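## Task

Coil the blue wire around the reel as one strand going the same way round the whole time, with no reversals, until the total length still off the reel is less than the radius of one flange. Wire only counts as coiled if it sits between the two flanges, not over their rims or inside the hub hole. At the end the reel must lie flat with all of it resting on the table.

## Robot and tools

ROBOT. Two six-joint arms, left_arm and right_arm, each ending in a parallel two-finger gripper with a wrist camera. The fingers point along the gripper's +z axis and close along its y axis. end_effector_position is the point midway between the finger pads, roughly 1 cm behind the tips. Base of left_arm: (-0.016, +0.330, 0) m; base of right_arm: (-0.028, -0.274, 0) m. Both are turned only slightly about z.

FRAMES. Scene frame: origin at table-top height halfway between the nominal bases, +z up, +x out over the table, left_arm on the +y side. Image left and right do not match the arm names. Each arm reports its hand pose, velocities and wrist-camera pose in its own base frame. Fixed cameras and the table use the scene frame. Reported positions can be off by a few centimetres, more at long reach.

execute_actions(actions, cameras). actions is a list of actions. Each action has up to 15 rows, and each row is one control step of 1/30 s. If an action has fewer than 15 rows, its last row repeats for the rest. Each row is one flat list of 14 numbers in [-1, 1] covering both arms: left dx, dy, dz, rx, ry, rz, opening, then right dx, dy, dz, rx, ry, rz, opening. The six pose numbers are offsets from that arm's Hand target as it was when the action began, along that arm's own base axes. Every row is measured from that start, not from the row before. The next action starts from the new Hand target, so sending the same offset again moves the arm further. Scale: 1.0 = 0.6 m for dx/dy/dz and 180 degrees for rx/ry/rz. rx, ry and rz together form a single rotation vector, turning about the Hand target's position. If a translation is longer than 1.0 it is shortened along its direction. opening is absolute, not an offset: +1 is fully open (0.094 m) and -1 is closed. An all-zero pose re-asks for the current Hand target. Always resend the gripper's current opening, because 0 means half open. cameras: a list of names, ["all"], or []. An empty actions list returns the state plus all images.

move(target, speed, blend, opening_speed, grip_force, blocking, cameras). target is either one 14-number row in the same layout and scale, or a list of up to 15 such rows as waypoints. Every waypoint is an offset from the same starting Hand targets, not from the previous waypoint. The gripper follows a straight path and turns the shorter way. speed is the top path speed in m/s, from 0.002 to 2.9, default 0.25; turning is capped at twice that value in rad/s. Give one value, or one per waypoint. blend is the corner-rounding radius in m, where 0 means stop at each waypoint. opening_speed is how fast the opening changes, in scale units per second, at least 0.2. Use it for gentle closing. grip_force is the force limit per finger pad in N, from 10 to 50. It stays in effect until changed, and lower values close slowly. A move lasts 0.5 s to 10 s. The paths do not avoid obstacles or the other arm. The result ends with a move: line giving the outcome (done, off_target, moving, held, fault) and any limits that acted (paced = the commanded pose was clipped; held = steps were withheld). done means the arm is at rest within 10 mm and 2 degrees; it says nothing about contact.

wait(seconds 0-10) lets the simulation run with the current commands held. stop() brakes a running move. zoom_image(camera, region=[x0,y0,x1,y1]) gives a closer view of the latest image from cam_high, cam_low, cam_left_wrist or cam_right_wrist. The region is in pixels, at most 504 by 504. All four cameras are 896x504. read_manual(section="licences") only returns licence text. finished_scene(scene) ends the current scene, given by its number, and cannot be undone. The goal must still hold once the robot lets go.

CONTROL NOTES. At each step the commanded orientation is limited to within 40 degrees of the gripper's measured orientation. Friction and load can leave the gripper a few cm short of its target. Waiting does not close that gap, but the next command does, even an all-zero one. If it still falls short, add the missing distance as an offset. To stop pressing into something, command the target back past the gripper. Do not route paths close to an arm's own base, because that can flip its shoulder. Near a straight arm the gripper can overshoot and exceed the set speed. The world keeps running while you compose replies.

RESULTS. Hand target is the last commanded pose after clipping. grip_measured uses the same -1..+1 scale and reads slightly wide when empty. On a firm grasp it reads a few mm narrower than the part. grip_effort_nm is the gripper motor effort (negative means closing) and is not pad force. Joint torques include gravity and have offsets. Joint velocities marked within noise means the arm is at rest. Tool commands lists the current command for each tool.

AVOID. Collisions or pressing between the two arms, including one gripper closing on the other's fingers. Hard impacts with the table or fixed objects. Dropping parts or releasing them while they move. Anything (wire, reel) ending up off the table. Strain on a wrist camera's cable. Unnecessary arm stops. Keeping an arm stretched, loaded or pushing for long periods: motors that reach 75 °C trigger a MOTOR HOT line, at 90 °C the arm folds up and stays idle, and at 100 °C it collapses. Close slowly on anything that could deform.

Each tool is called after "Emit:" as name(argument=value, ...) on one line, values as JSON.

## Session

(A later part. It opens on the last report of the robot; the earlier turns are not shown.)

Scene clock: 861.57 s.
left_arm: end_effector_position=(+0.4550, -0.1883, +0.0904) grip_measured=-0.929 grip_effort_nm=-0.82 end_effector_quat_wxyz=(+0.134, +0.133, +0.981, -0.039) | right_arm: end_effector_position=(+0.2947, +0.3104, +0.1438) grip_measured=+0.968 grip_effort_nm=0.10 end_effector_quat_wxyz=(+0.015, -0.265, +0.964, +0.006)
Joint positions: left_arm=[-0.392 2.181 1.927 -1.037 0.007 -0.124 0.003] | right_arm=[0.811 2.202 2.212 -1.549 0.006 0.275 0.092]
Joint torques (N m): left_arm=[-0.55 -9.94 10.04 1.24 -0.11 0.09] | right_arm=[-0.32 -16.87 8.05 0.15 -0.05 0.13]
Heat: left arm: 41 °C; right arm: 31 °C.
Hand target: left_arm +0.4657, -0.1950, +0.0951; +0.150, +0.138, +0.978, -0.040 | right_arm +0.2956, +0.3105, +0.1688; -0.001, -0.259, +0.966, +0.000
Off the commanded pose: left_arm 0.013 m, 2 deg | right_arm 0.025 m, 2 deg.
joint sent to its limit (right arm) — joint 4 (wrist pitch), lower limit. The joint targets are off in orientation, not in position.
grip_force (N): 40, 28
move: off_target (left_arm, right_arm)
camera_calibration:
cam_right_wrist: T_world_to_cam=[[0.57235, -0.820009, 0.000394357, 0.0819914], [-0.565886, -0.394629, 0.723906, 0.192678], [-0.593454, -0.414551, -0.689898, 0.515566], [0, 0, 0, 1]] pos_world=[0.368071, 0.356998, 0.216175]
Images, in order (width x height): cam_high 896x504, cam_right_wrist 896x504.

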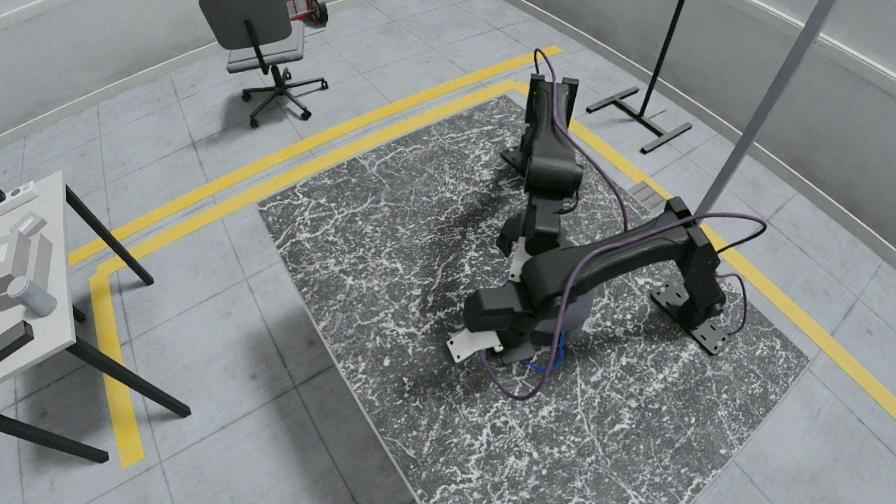

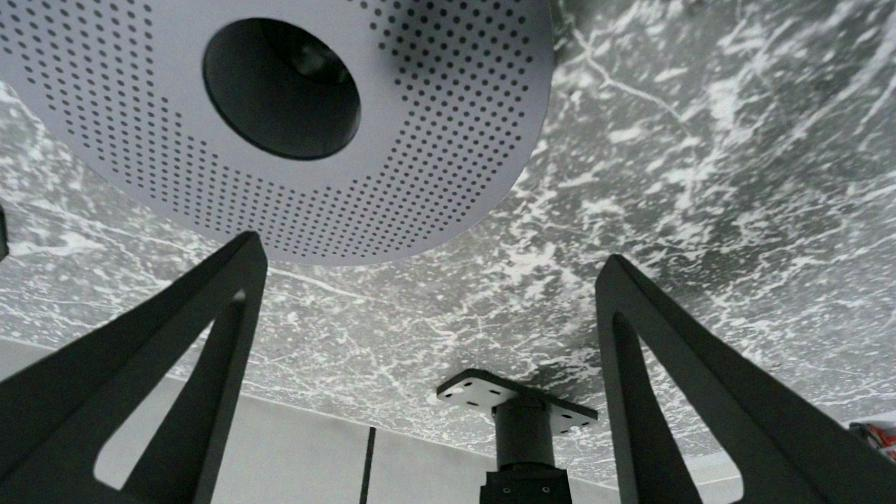

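Emit:
move(target=[0,0,0,0,0,0,-0.97,0.042,-0.103,-0.125,0.098,0.051,-0.0274,-0.3], speed=0.15, cameras=["cam_right_wrist"])

Scene clock: 880.30 s.
left_arm: end_effector_position=(+0.4550, -0.1883, +0.0904) grip_measured=-0.929 grip_effort_nm=-0.82 end_effector_quat_wxyz=(+0.134, +0.133, +0.981, -0.039) | right_arm: end_effector_position=(+0.3209, +0.2447, +0.0835) grip_measured=-0.298 grip_effort_nm=-0.14 end_effector_quat_wxyz=(-0.056, -0.203, +0.965, +0.155)
Joint positions: left_arm=[-0.392 2.181 1.927 -1.037 0.007 -0.124 0.003] | right_arm=[0.503 2.096 1.765 -1.258 -0.331 0.087 0.033]
Joint torques (N m): left_arm=[-0.57 -9.94 10.03 1.26 -0.12 0.09] | right_arm=[0.2 -15.38 4.79 0.41 -0.36 -0.18]
Heat: left arm: 41 °C; right arm: 33 °C.
Hand target: left_arm +0.4657, -0.1950, +0.0951; +0.150, +0.138, +0.978, -0.040 | right_arm +0.3208, +0.2487, +0.0939; -0.038, -0.214, +0.962, +0.168
Off the commanded pose: left_arm 0.013 m, 2 deg | right_arm 0.011 m, 3 deg.
grip_force (N): 40, 28
move: off_target (left_arm, right_arm)
camera_calibration:
cam_right_wrist: T_world_to_cam=[[0.439428, -0.838081, -0.323301, 0.0871435], [-0.459818, -0.519047, 0.720526, 0.221894], [-0.771667, -0.16796, -0.613449, 0.452693], [0, 0, 0, 1]] pos_world=[0.413066, 0.264241, 0.145997]
Images, in order (width x height): cam_right_wrist 896x504.

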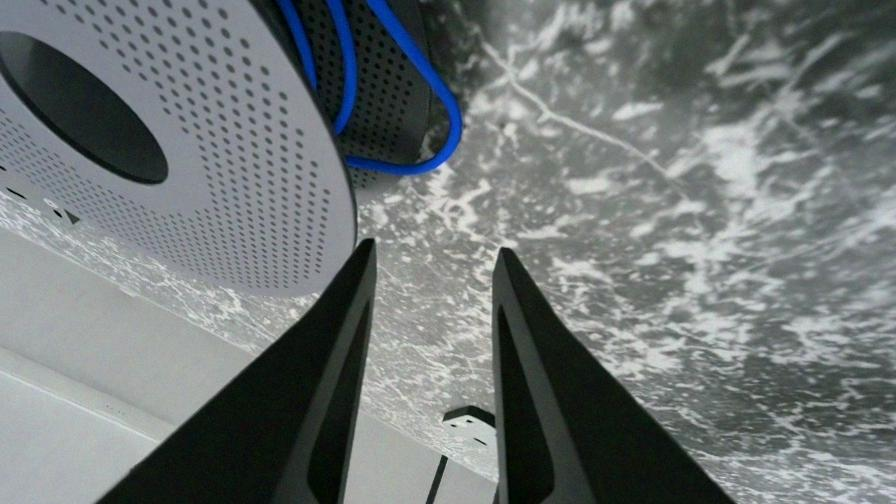

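Emit:
move(target=[[0,0,0,0,0,0,-0.97,0.0068,-0.0087,0.0,0,0,0,-0.47],[0,0,0,0,0,0,-0.97,-0.0068,0.020,-0.1065,0,0,0,-0.47]], speed=0.1, cameras=["cam_right_wrist"])

Scene clock: 911.53 s.
left_arm: end_effector_position=(+0.4550, -0.1883, +0.0904) grip_measured=-0.929 grip_effort_nm=-0.82 end_effector_quat_wxyz=(+0.134, +0.133, +0.981, -0.039) | right_arm: end_effector_position=(+0.3192, +0.2578, +0.0393) grip_measured=-0.468 grip_effort_nm=-0.14 end_effector_quat_wxyz=(-0.031, -0.215, +0.962, +0.164)
Joint positions: left_arm=[-0.392 2.181 1.927 -1.037 0.007 -0.124 0.003] | right_arm=[0.533 2.096 1.586 -1.017 -0.332 0.101 0.025]
Joint torques (N m): left_arm=[-0.55 -9.94 10.04 1.25 -0.13 0.09] | right_arm=[0.25 -10.19 5.12 0.55 -0.34 0.08]
Heat: left arm: 42 °C; right arm: 33 °C.
Hand target: left_arm +0.4657, -0.1950, +0.0951; +0.150, +0.138, +0.978, -0.040 | right_arm +0.3168, +0.2606, +0.0299; -0.038, -0.213, +0.962, +0.168
Off the commanded pose: left_arm 0.013 m, 2 deg | right_arm 0.010 m, 1 deg.
grip_force (N): 40, 28
move: off_target (left_arm)
camera_calibration:
cam_right_wrist: T_world_to_cam=[[0.469325, -0.821025, -0.325042, 0.0707954], [-0.485431, -0.547378, 0.681714, 0.276724], [-0.737625, -0.16216, -0.655449, 0.41571], [0, 0, 0, 1]] pos_world=[0.407743, 0.277009, 0.106842]
Images, in order (width x height): cam_right_wrist 896x504.

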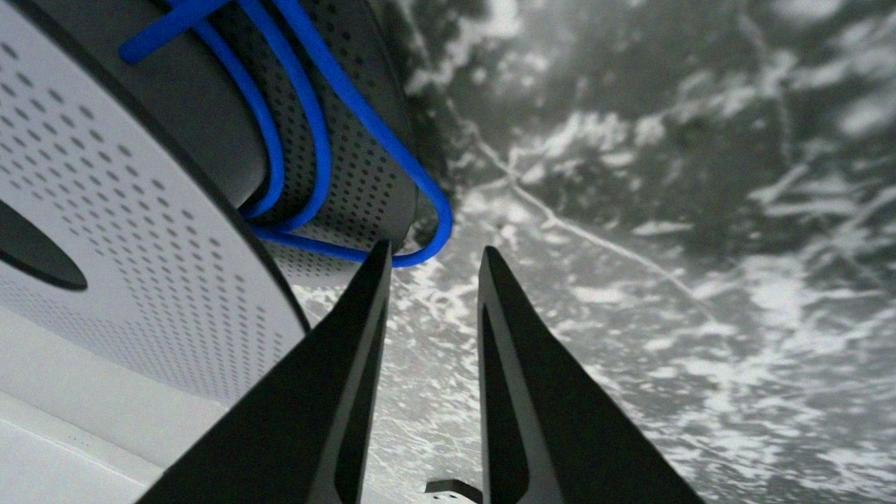

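Emit:
move(target=[0,0,0,0,0,0,-0.97,-0.0095,0.008,-0.0348,0,0,0,-0.47], speed=0.06, cameras=["cam_right_wrist"])

Scene clock: 927.10 s.
left_arm: end_effector_position=(+0.4550, -0.1883, +0.0904) grip_measured=-0.929 grip_effort_nm=-0.82 end_effector_quat_wxyz=(+0.134, +0.133, +0.981, -0.039) | right_arm: end_effector_position=(+0.3140, +0.2628, +0.0186) grip_measured=-0.468 grip_effort_nm=-0.13 end_effector_quat_wxyz=(-0.031, -0.215, +0.962, +0.164)
Joint positions: left_arm=[-0.392 2.181 1.927 -1.037 0.007 -0.124 0.003] | right_arm=[0.55 2.112 1.524 -0.932 -0.332 0.119 0.025]
Joint torques (N m): left_arm=[-0.58 -9.94 10.09 1.25 -0.12 0.08] | right_arm=[0.2 -10.14 4.82 0.55 -0.31 0.06]
Heat: left arm: 42 °C; right arm: 32 °C.
Hand target: left_arm +0.4657, -0.1950, +0.0951; +0.150, +0.138, +0.978, -0.040 | right_arm +0.3110, +0.2655, +0.0089; -0.038, -0.214, +0.962, +0.168
Off the commanded pose: left_arm 0.013 m, 2 deg | right_arm 0.010 m, 1 deg.
grip_force (N): 40, 28
move: off_target (left_arm)
camera_calibration:
cam_right_wrist: T_world_to_cam=[[0.468859, -0.820956, -0.325888, 0.0707705], [-0.485632, -0.54778, 0.681248, 0.291228], [-0.737789, -0.161148, -0.655514, 0.398886], [0, 0, 0, 1]] pos_world=[0.402542, 0.281908, 0.0861406]
Images, in order (width x height): cam_right_wrist 896x504.

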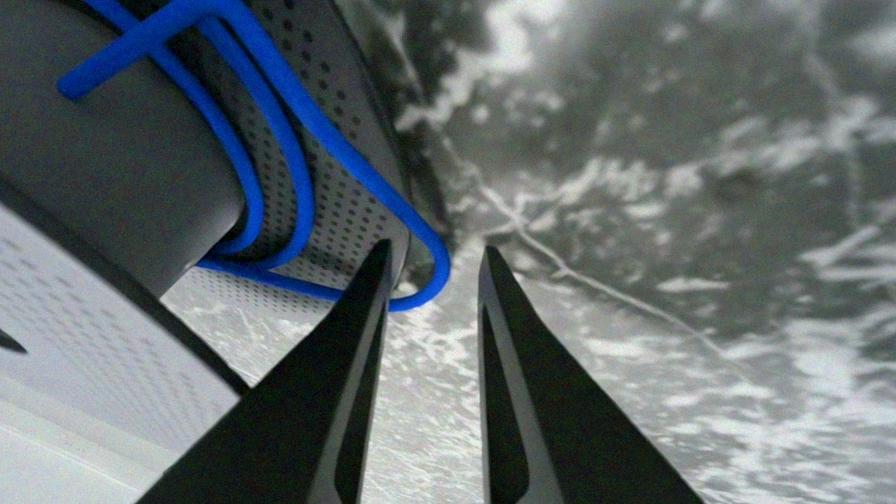

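Emit:
move(target=[[0,0,0,0,0,0,-0.97,0,0,-0.007,0,0,0,-0.47],[0,0,0,0,0,0,-0.97,0,0,-0.009,0,0,0,-0.97]], speed=0.06, grip_force=[40,40], opening_speed=0.4, cameras=["cam_right_wrist"])

Scene clock: 933.23 s.
left_arm: end_effector_position=(+0.4550, -0.1883, +0.0904) grip_measured=-0.929 grip_effort_nm=-0.82 end_effector_quat_wxyz=(+0.134, +0.133, +0.981, -0.039) | right_arm: end_effector_position=(+0.3153, +0.2636, +0.0151) grip_measured=-0.968 grip_effort_nm=-0.13 end_effector_quat_wxyz=(-0.028, -0.215, +0.962, +0.165)
Joint positions: left_arm=[-0.392 2.181 1.927 -1.037 0.007 -0.124 0.003] | right_arm=[0.55 2.117 1.516 -0.914 -0.332 0.12 0.002]
Joint torques (N m): left_arm=[-0.57 -9.92 10.04 1.26 -0.12 0.1] | right_arm=[0.2 -9.98 4.6 0.57 -0.35 0.04]
Heat: left arm: 42 °C; right arm: 32 °C.
Hand target: left_arm +0.4657, -0.1950, +0.0951; +0.150, +0.138, +0.978, -0.040 | right_arm +0.3110, +0.2655, +0.0036; -0.038, -0.213, +0.962, +0.168
Off the commanded pose: left_arm 0.013 m, 2 deg | right_arm 0.012 m, 1 deg.
grip_force (N): 40, 40
move: off_target (left_arm, right_arm); target 2's new opening was sent with right_arm's hand 0.012 m and 1 deg from that target
camera_calibration:
cam_right_wrist: T_world_to_cam=[[0.47038, -0.819997, -0.326111, 0.0689014], [-0.48944, -0.549917, 0.676787, 0.296646], [-0.734297, -0.158736, -0.660009, 0.396102], [0, 0, 0, 1]] pos_world=[0.403636, 0.282505, 0.0831342]
Images, in order (width x height): cam_right_wrist 896x504.

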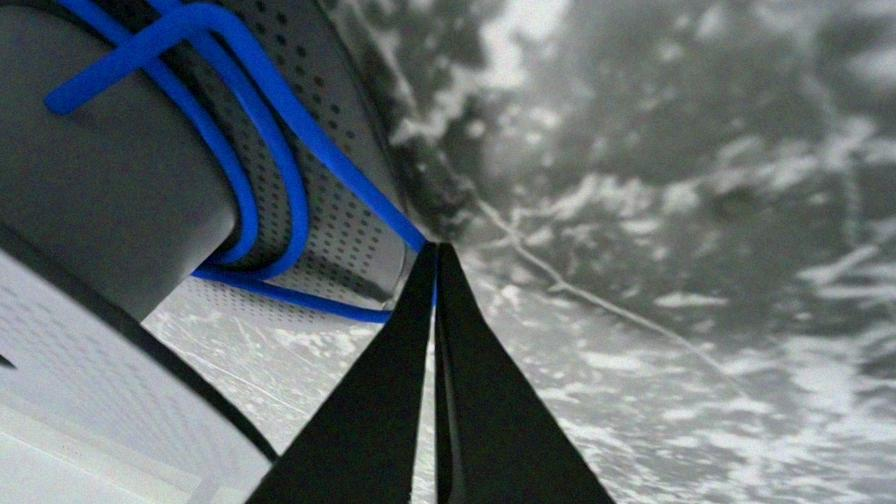

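Emit:
zoom_image(camera="cam_right_wrist", region=[340, 200, 540, 340])

Emit:
wait(seconds=0.3)

Scaled by 2.520 from the camera's 896x504 image, which has a finer 1280x720 frame.

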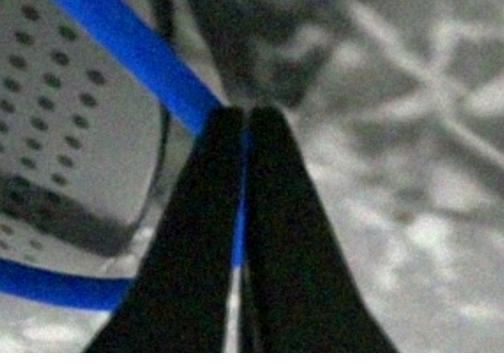

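Scene clock: 938.10 s.
left_arm: end_effector_position=(+0.4550, -0.1883, +0.0904) grip_measured=-0.929 grip_effort_nm=-0.82 end_effector_quat_wxyz=(+0.134, +0.133, +0.981, -0.039) | right_arm: end_effector_position=(+0.3153, +0.2636, +0.0151) grip_measured=-0.968 grip_effort_nm=-0.13 end_effector_quat_wxyz=(-0.028, -0.215, +0.962, +0.165)
Joint positions: left_arm=[-0.392 2.181 1.927 -1.037 0.007 -0.124 0.003] | right_arm=[0.55 2.117 1.516 -0.914 -0.332 0.12 0.002]
Joint torques (N m): left_arm=[-0.61 -9.92 10.03 1.25 -0.13 0.09] | right_arm=[0.43 -9.87 4.71 0.61 -0.33 0.07]
Heat: left arm: 42 °C; right arm: 32 °C.
Hand target: left_arm +0.4657, -0.1950, +0.0951; +0.150, +0.138, +0.978, -0.040 | right_arm +0.3110, +0.2655, +0.0036; -0.038, -0.213, +0.962, +0.168
Tool commands: left_gripper/opening=-0.97 right_gripper/opening=-0.97
Off the commanded pose: left_arm 0.013 m, 2 deg | right_arm 0.012 m, 1 deg.
grip_force (N): 40, 40
wait: 0.30 s; at rest from the start

Emit:
move(target=[[0,0,0,0,0,0,-0.97,0,0,0,0,0,0,-0.5],[0,0,0,0,0,0,-0.97,0.0025,-0.001,-0.016,0,0,0,-0.5],[0,0,0,0,0,0,-0.97,0.0025,-0.001,-0.018,0,0,0,-0.97]], speed=0.05, opening_speed=0.5, cameras=["cam_right_wrist"])

Scene clock: 945.67 s.
left_arm: end_effector_position=(+0.4550, -0.1883, +0.0904) grip_measured=-0.929 grip_effort_nm=-0.82 end_effector_quat_wxyz=(+0.134, +0.133, +0.981, -0.039) | right_arm: end_effector_position=(+0.3180, +0.2701, +0.0123) grip_measured=-0.966 grip_effort_nm=-0.74 end_effector_quat_wxyz=(-0.021, -0.217, +0.959, +0.180)
Joint positions: left_arm=[-0.392 2.181 1.927 -1.037 0.007 -0.124 0.003] | right_arm=[0.55 2.125 1.51 -0.877 -0.356 0.12 0.002]
Joint velocities: left_arm=[within noise] | right_arm=[0.017 0.002 0.007 -0.066 -0.007 0.037 0.005]
Joint torques (N m): left_arm=[-0.58 -9.94 10.03 1.25 -0.12 0.09] | right_arm=[0.02 -9.02 4.11 0.59 -0.02 0.03]
Heat: left arm: 42 °C; right arm: 32 °C.
Hand target: left_arm +0.4657, -0.1950, +0.0951; +0.150, +0.138, +0.978, -0.040 | right_arm +0.3125, +0.2649, -0.0072; -0.038, -0.213, +0.962, +0.168
Off the commanded pose: left_arm 0.013 m, 2 deg | right_arm 0.021 m, 2 deg.
grip_force (N): 40, 40
move: off_target (left_arm, right_arm); target 3's new opening was sent with right_arm's hand 0.022 m and 2 deg from that target
camera_calibration:
cam_right_wrist: T_world_to_cam=[[0.473471, -0.808637, -0.349188, 0.0682815], [-0.492891, -0.571797, 0.655825, 0.310626], [-0.729989, -0.138402, -0.669299, 0.390495], [0, 0, 0, 1]] pos_world=[0.405833, 0.286876, 0.0814843]
Images, in order (width x height): cam_right_wrist 896x504.

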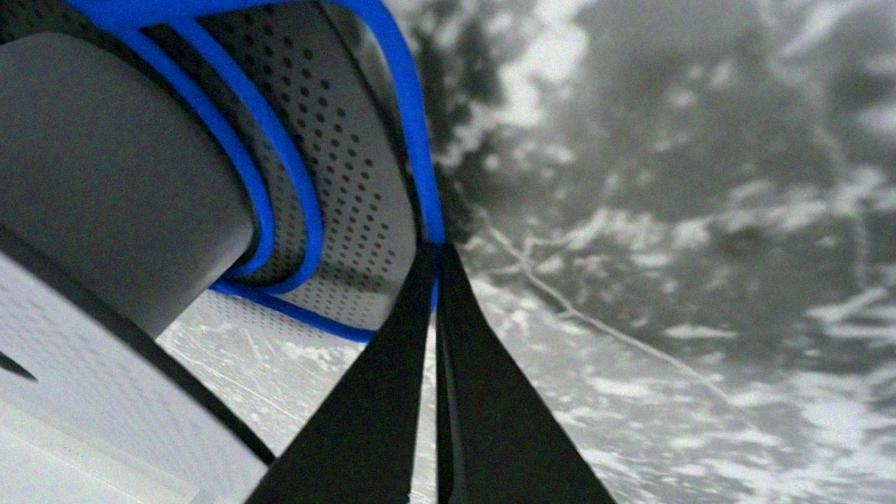

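Emit:
move(target=[0,0,0,0,0,0,-0.97,0.0,0.002,0.05,0,0,0,-0.97], speed=0.06, cameras=["cam_right_wrist"])

Scene clock: 950.40 s.
left_arm: end_effector_position=(+0.4550, -0.1883, +0.0904) grip_measured=-0.929 grip_effort_nm=-0.82 end_effector_quat_wxyz=(+0.134, +0.133, +0.981, -0.039) | right_arm: end_effector_position=(+0.3091, +0.2631, +0.0134) grip_measured=-0.967 grip_effort_nm=-0.65 end_effector_quat_wxyz=(-0.044, -0.213, +0.962, +0.168)
Joint positions: left_arm=[-0.392 2.181 1.927 -1.037 0.007 -0.124 0.003] | right_arm=[0.55 2.125 1.519 -0.937 -0.348 0.12 0.002]
Joint torques (N m): left_arm=[-0.55 -9.91 10.06 1.26 -0.12 0.08] | right_arm=[0.16 -12.59 7.94 0.02 -0.17 0.06]
Heat: left arm: 42 °C; right arm: 31 °C.
Hand target: left_arm +0.4657, -0.1950, +0.0951; +0.150, +0.138, +0.978, -0.040 | right_arm +0.3126, +0.2661, +0.0228; -0.038, -0.213, +0.962, +0.168
Off the commanded pose: left_arm 0.013 m, 2 deg | right_arm 0.010 m, 1 deg.
grip_force (N): 40, 40
move: off_target (left_arm)
camera_calibration:
cam_right_wrist: T_world_to_cam=[[0.459547, -0.820093, -0.340974, 0.0745136], [-0.466484, -0.549567, 0.693087, 0.28699], [-0.755784, -0.159447, -0.635112, 0.396852], [0, 0, 0, 1]] pos_world=[0.399568, 0.282106, 0.0785435]
Images, in order (width x height): cam_right_wrist 896x504.

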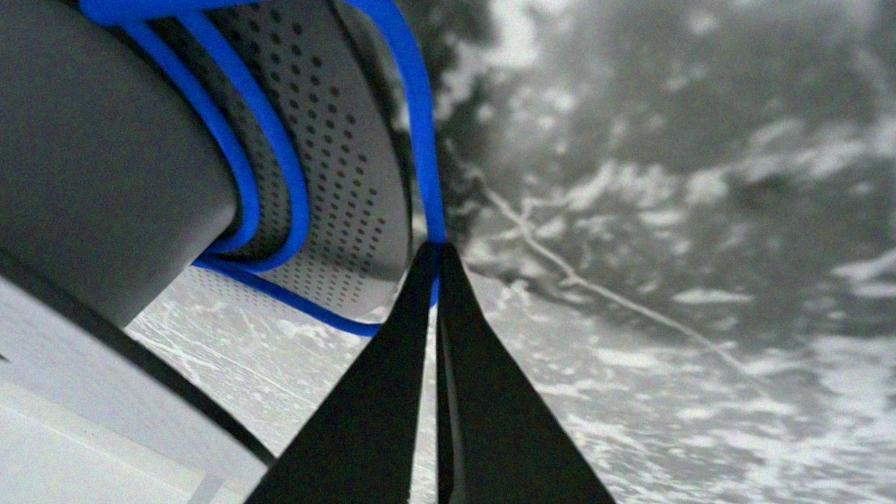

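Emit:
move(target=[0,0,0,0,0,0,-0.97,0.0,0.002,0.025,0,0,0,-0.97], speed=0.06, cameras=["cam_right_wrist"])

Scene clock: 953.43 s.
left_arm: end_effector_position=(+0.4550, -0.1883, +0.0904) grip_measured=-0.929 grip_effort_nm=-0.82 end_effector_quat_wxyz=(+0.134, +0.133, +0.981, -0.039) | right_arm: end_effector_position=(+0.3064, +0.2607, +0.0211) grip_measured=-0.967 grip_effort_nm=-0.61 end_effector_quat_wxyz=(-0.056, -0.210, +0.963, +0.162)
Joint positions: left_arm=[-0.392 2.181 1.927 -1.037 0.007 -0.124 0.003] | right_arm=[0.55 2.125 1.553 -0.998 -0.344 0.122 0.002]
Joint torques (N m): left_arm=[-0.57 -9.94 10.02 1.26 -0.12 0.09] | right_arm=[0.58 -14.23 8.25 0.04 -0.2 0.09]
Heat: left arm: 42 °C; right arm: 31 °C.
Hand target: left_arm +0.4657, -0.1950, +0.0951; +0.150, +0.138, +0.978, -0.040 | right_arm +0.3125, +0.2673, +0.0378; -0.038, -0.214, +0.962, +0.168
Off the commanded pose: left_arm 0.013 m, 2 deg | right_arm 0.019 m, 2 deg.
grip_force (N): 40, 40
move: off_target (left_arm, right_arm)
camera_calibration:
cam_right_wrist: T_world_to_cam=[[0.451124, -0.826839, -0.335895, 0.0805603], [-0.45227, -0.536266, 0.712651, 0.270777], [-0.769376, -0.169579, -0.615876, 0.405738], [0, 0, 0, 1]] pos_world=[0.398286, 0.280623, 0.083975]
Images, in order (width x height): cam_right_wrist 896x504.

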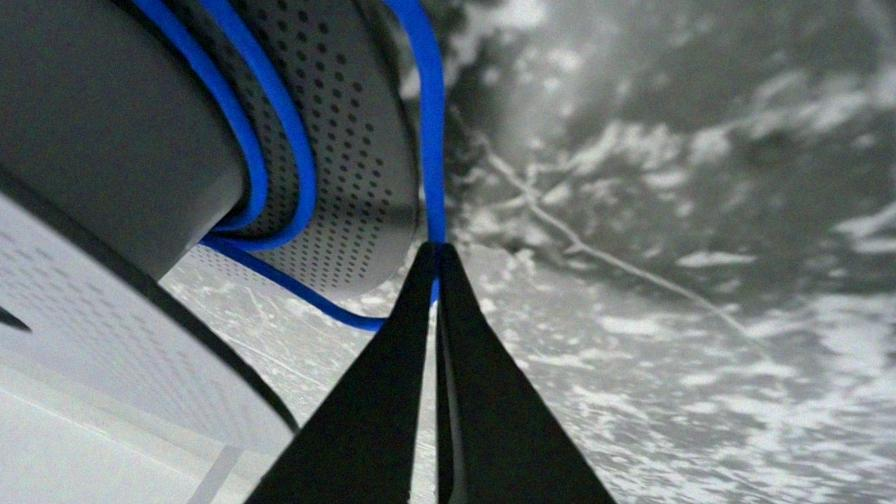

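Emit:
move(target=[[-0.038,0.098,-0.013,0,0,0.1,-0.97,0.048,0.028,0.008,0,0,0.097,-0.97],[-0.117,0.172,-0.025,0,0,0.211,-0.97,0.085,0.068,0.008,0,0,0.194,-0.97]], speed=0.06, blend=[0.01,0], cameras=["cam_right_wrist","cam_left_wrist","cam_high"])

Scene clock: 1134.93 s.
left_arm: end_effector_position=(+0.3949, -0.0989, +0.0710) grip_measured=-0.929 grip_effort_nm=-0.82 end_effector_quat_wxyz=(+0.138, -0.177, +0.974, +0.008) | right_arm: end_effector_position=(+0.3631, +0.3044, +0.0465) grip_measured=-0.966 grip_effort_nm=-0.56 end_effector_quat_wxyz=(-0.059, -0.481, +0.862, +0.150)
Joint positions: left_arm=[-0.311 1.886 1.419 -0.865 -0.144 -0.654 0.003] | right_arm=[0.58 2.589 2.468 -1.551 -0.308 -0.454 0.002]
Joint torques (N m): left_arm=[0.55 -11.3 4.96 1.14 -0.34 -0.06] | right_arm=[0.31 -12.98 8.69 -0.13 -0.19 -0.2]
Heat: left arm: 43 °C; right arm: 33 °C.
Hand target: left_arm +0.3956, -0.0918, +0.0802; +0.156, -0.188, +0.970, +0.011 | right_arm +0.3636, +0.3081, +0.0426; -0.086, -0.492, +0.853, +0.149
Off the commanded pose: left_arm 0.011 m, 2 deg | right_arm 0.005 m, 4 deg.
joint sent to its limit (right arm) — joint 4 (wrist pitch), lower limit. The joint targets are off in orientation, not in position.
grip_force (N): 40, 40
move: off_target (left_arm, right_arm)
camera_calibration:
cam_left_wrist: T_world_to_cam=[[0.405987, -0.912353, 0.0527941, -0.258219], [-0.773138, -0.312087, 0.552141, 0.243316], [-0.487271, -0.264979, -0.832078, 0.334893], [0, 0, 0, 1]] pos_world=[0.456134, -0.0709115, 0.157945]
cam_right_wrist: T_world_to_cam=[[0.84827, -0.429097, -0.310346, -0.166734], [-0.129331, -0.736157, 0.66434, 0.247622], [-0.513529, -0.523402, -0.679955, 0.490151], [0, 0, 0, 1]] pos_world=[0.425167, 0.367289, 0.117031]
Images, in order (width x height): cam_high 896x504, cam_left_wrist 896x504, cam_right_wrist 896x504.

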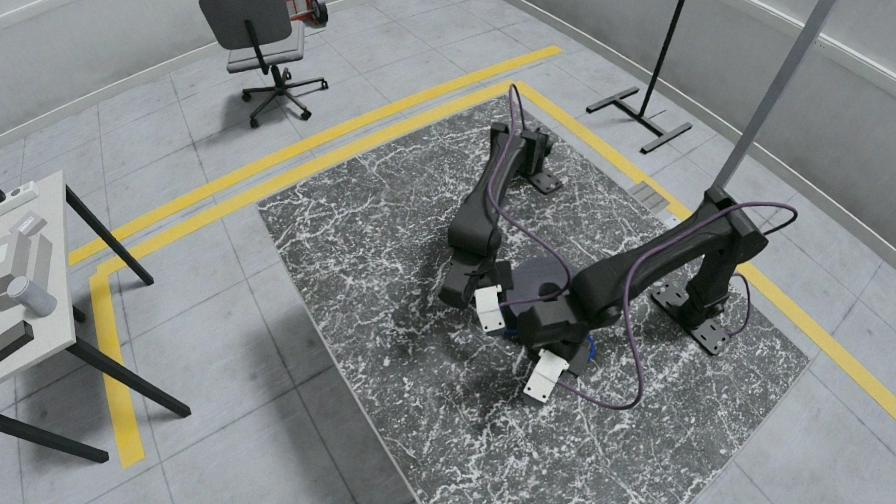

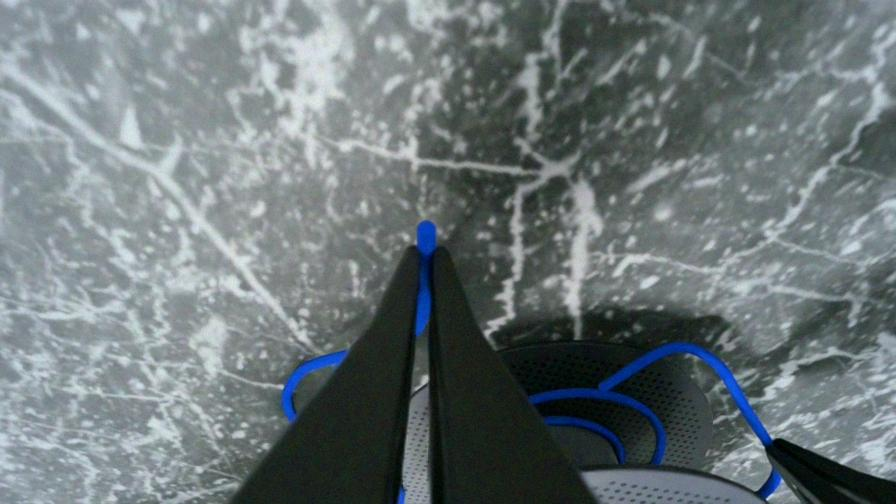

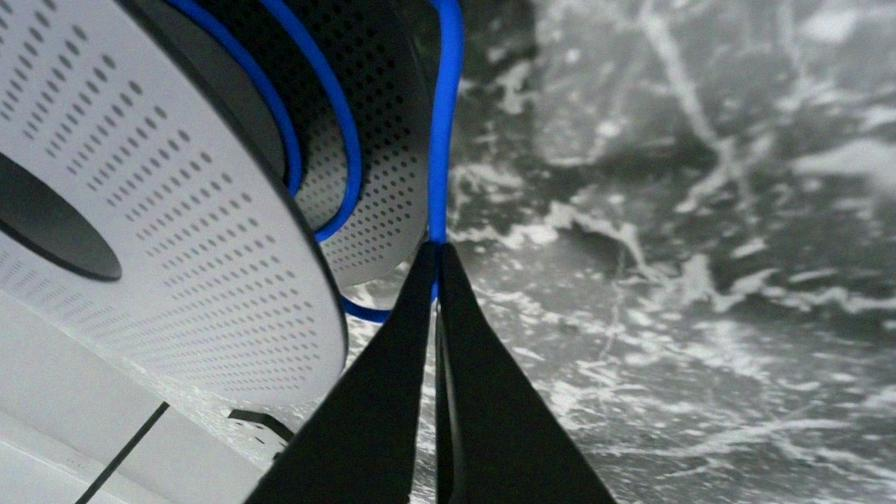

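Emit:
move(target=[[0.057,-0.095,0,0,0,-0.106,-0.97,-0.0395,-0.0457,-0.005,0,0,-0.106,-0.97],[0.083,-0.202,0,0,0,-0.211,-0.97,-0.092,-0.077,-0.01,0,0,-0.211,-0.97]], speed=0.07, blend=[0.01,0], cameras=["cam_right_wrist"])

Scene clock: 1199.13 s.
left_arm: end_effector_position=(+0.4407, -0.2057, +0.0764) grip_measured=-0.929 grip_effort_nm=-0.82 end_effector_quat_wxyz=(+0.147, +0.131, +0.980, -0.035) | right_arm: end_effector_position=(+0.3045, +0.2593, +0.0241) grip_measured=-0.966 grip_effort_nm=-0.25 end_effector_quat_wxyz=(-0.054, -0.189, +0.968, +0.156)
Joint positions: left_arm=[-0.448 2.135 1.791 -0.925 -0.024 -0.177 0.003] | right_arm=[0.555 2.105 1.539 -0.994 -0.332 0.172 0.002]
Joint torques (N m): left_arm=[-0.55 -9.63 10.14 1.05 -0.01 0.05] | right_arm=[-0.58 -15.79 4.71 0.49 -0.29 0.11]
Heat: left arm: 39 °C; right arm: 35 °C.
Hand target: left_arm +0.4453, -0.2130, +0.0801; +0.150, +0.138, +0.978, -0.040 | right_arm +0.3083, +0.2619, +0.0367; -0.033, -0.188, +0.967, +0.169
Off the commanded pose: left_arm 0.010 m, 1 deg | right_arm 0.013 m, 3 deg.
grip_force (N): 40, 40
move: off_target (right_arm)
camera_calibration:
cam_right_wrist: T_world_to_cam=[[0.415379, -0.85013, -0.323634, 0.0979264], [-0.473745, -0.505896, 0.720857, 0.265635], [-0.776548, -0.146109, -0.612883, 0.401854], [0, 0, 0, 1]] pos_world=[0.397225, 0.276348, 0.0864972]
Images, in order (width x height): cam_right_wrist 896x504.

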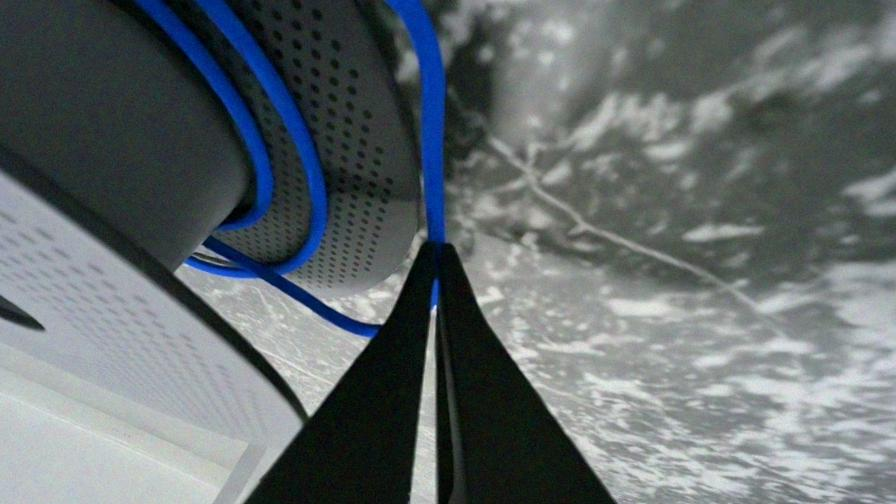

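Emit:
move(target=[0,0,0,0,0,0,-0.97,0,0,-0.005,0.153,0.065,0,-0.97], speed=0.15, cameras=["cam_right_wrist"])

Scene clock: 1213.67 s.
left_arm: end_effector_position=(+0.4407, -0.2057, +0.0764) grip_measured=-0.929 grip_effort_nm=-0.82 end_effector_quat_wxyz=(+0.147, +0.132, +0.980, -0.035) | right_arm: end_effector_position=(+0.3095, +0.2603, +0.0396) grip_measured=-0.966 grip_effort_nm=-0.25 end_effector_quat_wxyz=(-0.083, -0.168, +0.897, +0.399)
Joint positions: left_arm=[-0.448 2.135 1.791 -0.925 -0.024 -0.177 0.003] | right_arm=[0.358 2.138 1.442 -0.912 -0.839 -0.029 0.002]
Joint torques (N m): left_arm=[-0.59 -9.63 10.11 1.01 -0.01 0.1] | right_arm=[-0.36 -9.84 4.7 0.39 -0.72 -0.21]
Heat: left arm: 41 °C; right arm: 36 °C.
Hand target: left_arm +0.4454, -0.2130, +0.0801; +0.151, +0.138, +0.978, -0.040 | right_arm +0.3084, +0.2618, +0.0337; -0.085, -0.172, +0.891, +0.412
Off the commanded pose: left_arm 0.009 m, 1 deg | right_arm 0.006 m, 2 deg.
grip_force (N): 40, 40
move: done
camera_calibration:
cam_right_wrist: T_world_to_cam=[[0.303353, -0.596968, -0.742702, 0.0871119], [-0.394007, -0.788261, 0.472656, 0.315824], [-0.867603, 0.149248, -0.47433, 0.361188], [0, 0, 0, 1]] pos_world=[0.411379, 0.247048, 0.0867443]
Images, in order (width x height): cam_right_wrist 896x504.

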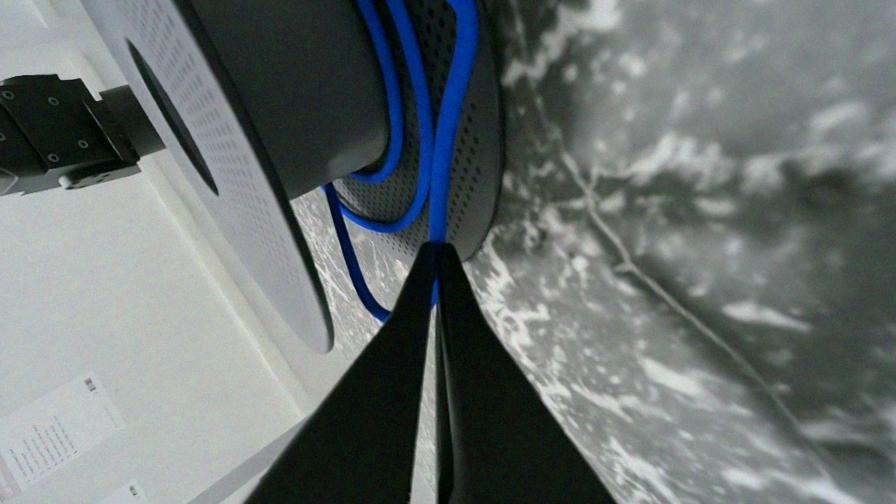

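Emit:
move(target=[[0,0,0,0,0,0,-0.97,0,0,-0.026,0,0,0,-0.97],[0,0,0,0,0,0,-0.97,-0.0205,0.0437,-0.026,0,0,0,-0.97]], speed=0.06, blend=[0.008,0], cameras=["cam_right_wrist","cam_low"])

Scene clock: 1220.23 s.
left_arm: end_effector_position=(+0.4406, -0.2056, +0.0763) grip_measured=-0.929 grip_effort_nm=-0.82 end_effector_quat_wxyz=(+0.146, +0.132, +0.980, -0.035) | right_arm: end_effector_position=(+0.2975, +0.2853, +0.0180) grip_measured=-0.966 grip_effort_nm=-0.25 end_effector_quat_wxyz=(-0.087, -0.172, +0.896, +0.400)
Joint positions: left_arm=[-0.448 2.135 1.791 -0.926 -0.024 -0.177 0.003] | right_arm=[0.429 2.163 1.384 -0.762 -0.843 0.064 0.002]
Joint torques (N m): left_arm=[-0.54 -9.62 10.15 1.01 -0.01 0.09] | right_arm=[-0.05 -11.56 4.36 0.51 -0.74 -0.03]
Heat: left arm: 41 °C; right arm: 35 °C.
Hand target: left_arm +0.4454, -0.2130, +0.0801; +0.151, +0.138, +0.978, -0.040 | right_arm +0.2960, +0.2881, +0.0180; -0.085, -0.172, +0.891, +0.412
Off the commanded pose: left_arm 0.010 m, 1 deg | right_arm 0.003 m, 2 deg.
grip_force (N): 40, 40
move: done; blend cut to 0.0079 m at target 1
camera_calibration:
cam_right_wrist: T_world_to_cam=[[0.305913, -0.592781, -0.745002, 0.0876526], [-0.385169, -0.792676, 0.472557, 0.339799], [-0.870668, 0.14239, -0.47081, 0.339658], [0, 0, 0, 1]] pos_world=[0.399796, 0.272946, 0.0646417]
Images, in order (width x height): cam_low 896x504, cam_right_wrist 896x504.

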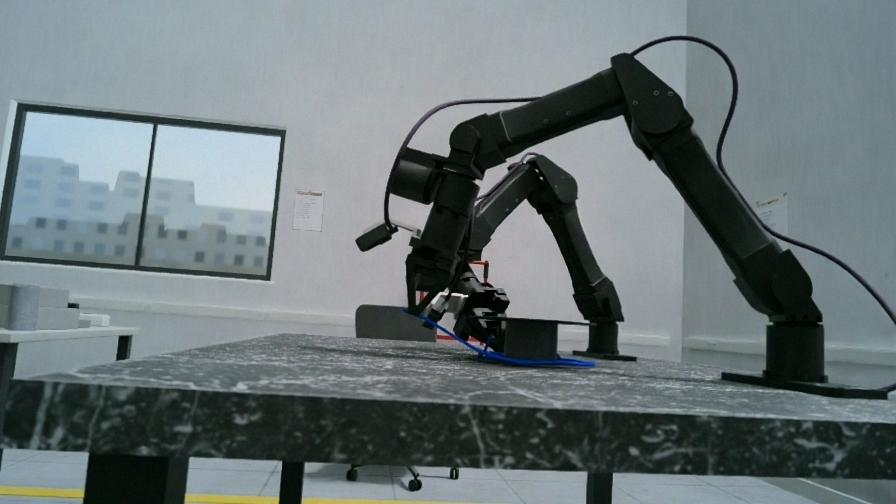

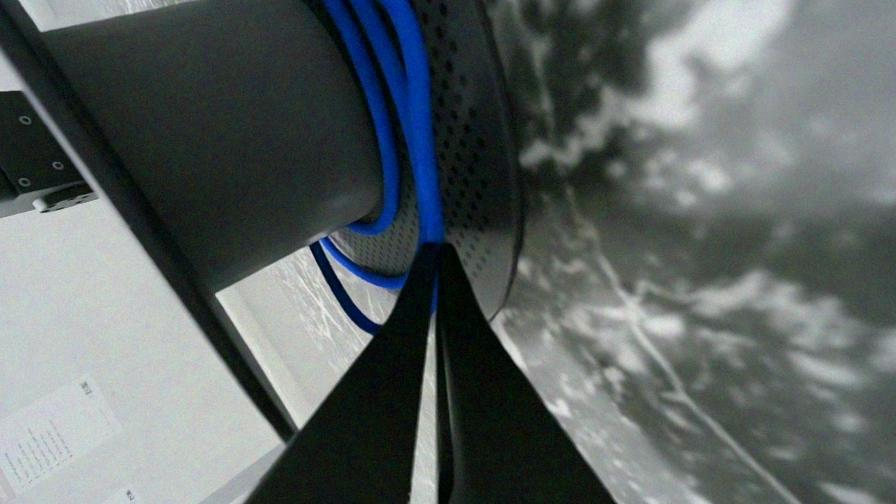

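Emit:
move(target=[[0,0,0,0,0,0,-0.97,0,0,0,0,0,0,-0.82],[0,0,0,0,0,0,-0.97,0.036,-0.085,0.077,0,0,0,-0.82],[0,0,0,0,0,0,-0.97,0.036,-0.085,0.2,-0.1,-0.04,0,-0.82]], speed=0.1, opening_speed=0.5, blend=[0,0.02,0], cameras=["cam_right_wrist"])

Scene clock: 1231.60 s.
left_arm: end_effector_position=(+0.4406, -0.2056, +0.0763) grip_measured=-0.929 grip_effort_nm=-0.82 end_effector_quat_wxyz=(+0.146, +0.132, +0.980, -0.035) | right_arm: end_effector_position=(+0.3146, +0.2336, +0.1165) grip_measured=-0.822 grip_effort_nm=0.11 end_effector_quat_wxyz=(-0.079, -0.175, +0.949, +0.249)
Joint positions: left_arm=[-0.448 2.135 1.791 -0.926 -0.024 -0.177 0.003] | right_arm=[0.403 2.046 1.762 -1.339 -0.526 0.024 0.008]
Joint torques (N m): left_arm=[-0.59 -9.62 10.17 1.03 -0.01 0.09] | right_arm=[0.4 -14.97 8.49 -0.05 -0.36 0.03]
Heat: left arm: 42 °C; right arm: 35 °C.
Hand target: left_arm +0.4454, -0.2130, +0.0801; +0.151, +0.138, +0.978, -0.040 | right_arm +0.3176, +0.2371, +0.1380; -0.055, -0.182, +0.948, +0.256
Off the commanded pose: left_arm 0.010 m, 1 deg | right_arm 0.022 m, 3 deg.
grip_force (N): 40, 40
move: off_target (right_arm)
camera_calibration:
cam_right_wrist: T_world_to_cam=[[0.360212, -0.786092, -0.502301, 0.124998], [-0.423532, -0.617563, 0.662749, 0.207874], [-0.831185, -0.0259899, -0.555389, 0.444974], [0, 0, 0, 1]] pos_world=[0.412871, 0.2382, 0.172152]
Images, in order (width x height): cam_right_wrist 896x504.

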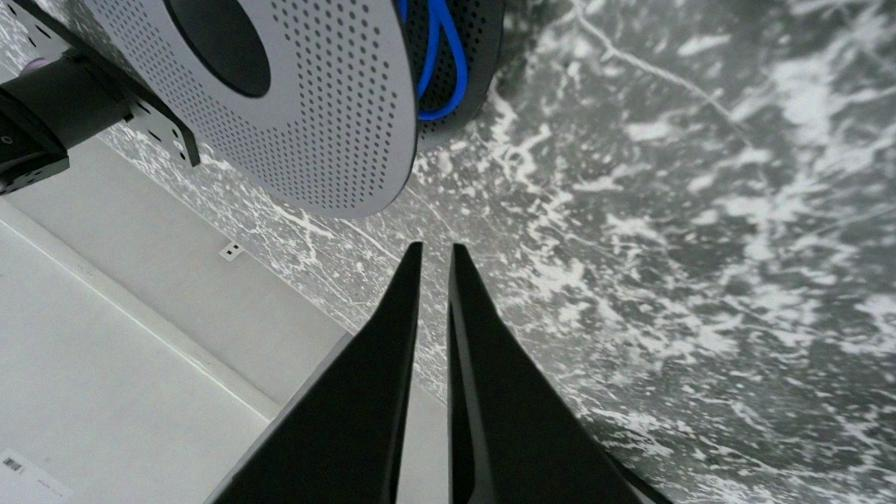

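Emit:
move(target=[0,0,0,0,0,0,-0.97,-0.146,0.1325,0.02,-0.0277,-0.2,0.639,0.97], speed=0.4, cameras=["cam_right_wrist","cam_left_wrist"])

Scene clock: 1253.67 s.
left_arm: end_effector_position=(+0.4406, -0.2056, +0.0763) grip_measured=-0.929 grip_effort_nm=-0.82 end_effector_quat_wxyz=(+0.146, +0.132, +0.980, -0.035) | right_arm: end_effector_position=(+0.2291, +0.3148, +0.1412) grip_measured=+0.968 grip_effort_nm=0.10 end_effector_quat_wxyz=(+0.017, +0.937, -0.348, -0.002)
Joint positions: left_arm=[-0.448 2.135 1.791 -0.926 -0.024 -0.177 0.003] | right_arm=[0.942 2.084 2.015 -1.537 0.006 -1.489 0.092]
Joint torques (N m): left_arm=[-0.54 -9.63 10.15 1.03 -0.01 0.09] | right_arm=[-0.1 -14.05 6.06 0.27 -0.04 -0.14]
Heat: left arm: 42 °C; right arm: 34 °C.
Hand target: left_arm +0.4454, -0.2130, +0.0801; +0.151, +0.138, +0.978, -0.040 | right_arm +0.2300, +0.3166, +0.1500; +0.000, +0.940, -0.342, +0.001
Off the commanded pose: left_arm 0.010 m, 1 deg | right_arm 0.009 m, 2 deg.
grip_force (N): 40, 40
move: done
camera_calibration:
cam_left_wrist: T_world_to_cam=[[-0.207026, -0.976992, 0.0512497, -0.117519], [-0.82281, 0.202215, 0.531125, 0.371565], [-0.529268, 0.0677877, -0.845742, 0.421312], [0, 0, 0, 1]] pos_world=[0.504385, -0.218511, 0.164996]
cam_right_wrist: T_world_to_cam=[[0.594682, 0.803282, -0.0330351, -0.388299], [0.546186, -0.373515, 0.749778, -0.105895], [0.589945, -0.463923, -0.660864, 0.217009], [0, 0, 0, 1]] pos_world=[0.160729, 0.373035, 0.209984]
Images, in order (width x height): cam_left_wrist 896x504, cam_right_wrist 896x504.

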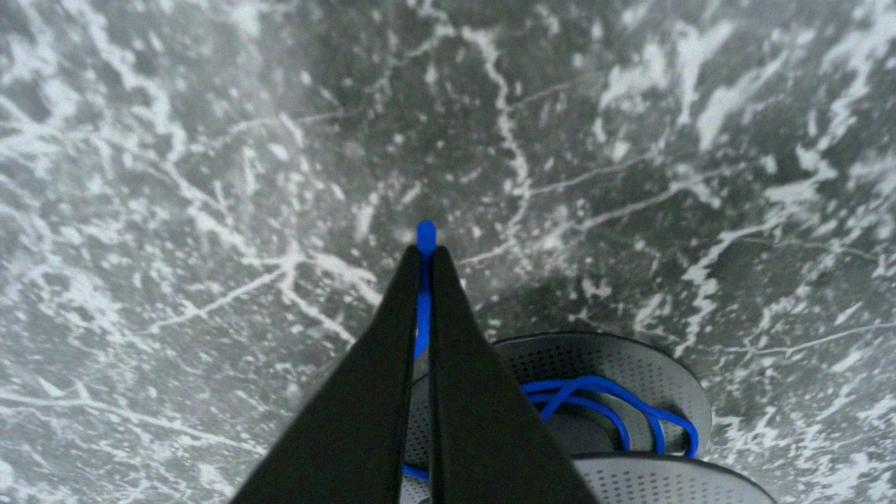

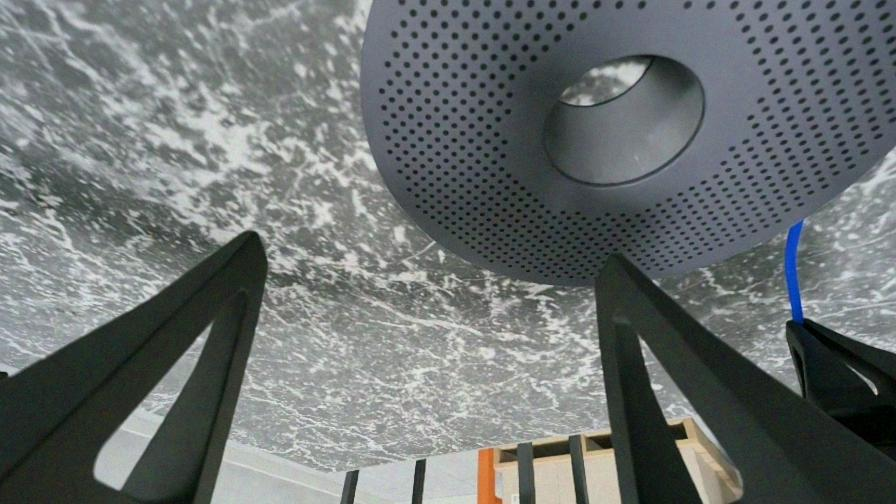

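Emit:
move(target=[[0,0,0,0,0,0,-0.97,-0.0033,0.01,-0.165,0,0,0,0.97],[0,0,0,0,0,0,-0.97,-0.0033,0.01,-0.165,0,0,0,0.3]], speed=0.15, grip_force=[40,28], opening_speed=0.4, cameras=["cam_right_wrist","cam_high"])

Scene clock: 1266.90 s.
left_arm: end_effector_position=(+0.4406, -0.2056, +0.0763) grip_measured=-0.929 grip_effort_nm=-0.82 end_effector_quat_wxyz=(+0.146, +0.132, +0.980, -0.035) | right_arm: end_effector_position=(+0.2317, +0.3223, +0.0536) grip_measured=+0.506 grip_effort_nm=-0.64 end_effector_quat_wxyz=(+0.000, +0.939, -0.345, +0.003)
Joint positions: left_arm=[-0.448 2.135 1.791 -0.926 -0.024 -0.177 0.003] | right_arm=[0.948 2.079 1.659 -1.149 0.006 -1.49 0.071]
Joint torques (N m): left_arm=[-0.59 -9.62 10.13 1.02 0 0.09] | right_arm=[0.32 -12.08 5.04 0.31 -0.02 0.03]
Heat: left arm: 42 °C; right arm: 34 °C.
Hand target: left_arm +0.4454, -0.2130, +0.0801; +0.151, +0.138, +0.978, -0.040 | right_arm +0.2280, +0.3227, +0.0509; +0.000, +0.940, -0.342, +0.000
Off the commanded pose: left_arm 0.010 m, 1 deg | right_arm 0.004 m, 0 deg.
grip_force (N): 40, 28
move: done
camera_calibration:
cam_right_wrist: T_world_to_cam=[[0.589801, 0.807542, 0.00327732, -0.400991], [0.53245, -0.391928, 0.75026, -0.0297177], [0.60715, -0.440759, -0.661135, 0.149596], [0, 0, 0, 1]] pos_world=[0.161501, 0.378105, 0.122513]
Images, in order (width x height): cam_high 896x504, cam_right_wrist 896x504.

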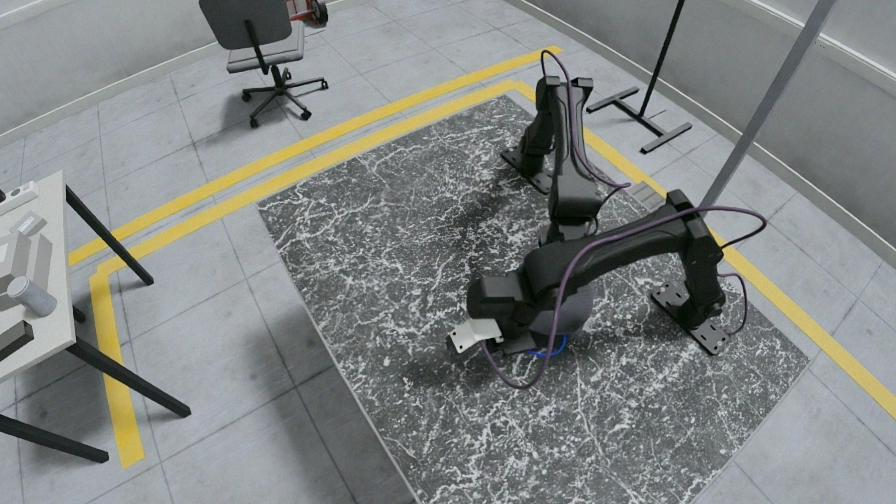

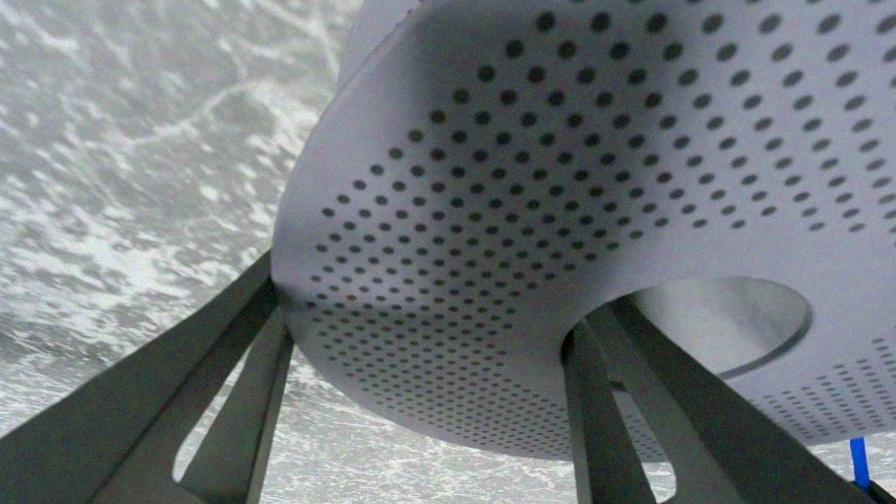

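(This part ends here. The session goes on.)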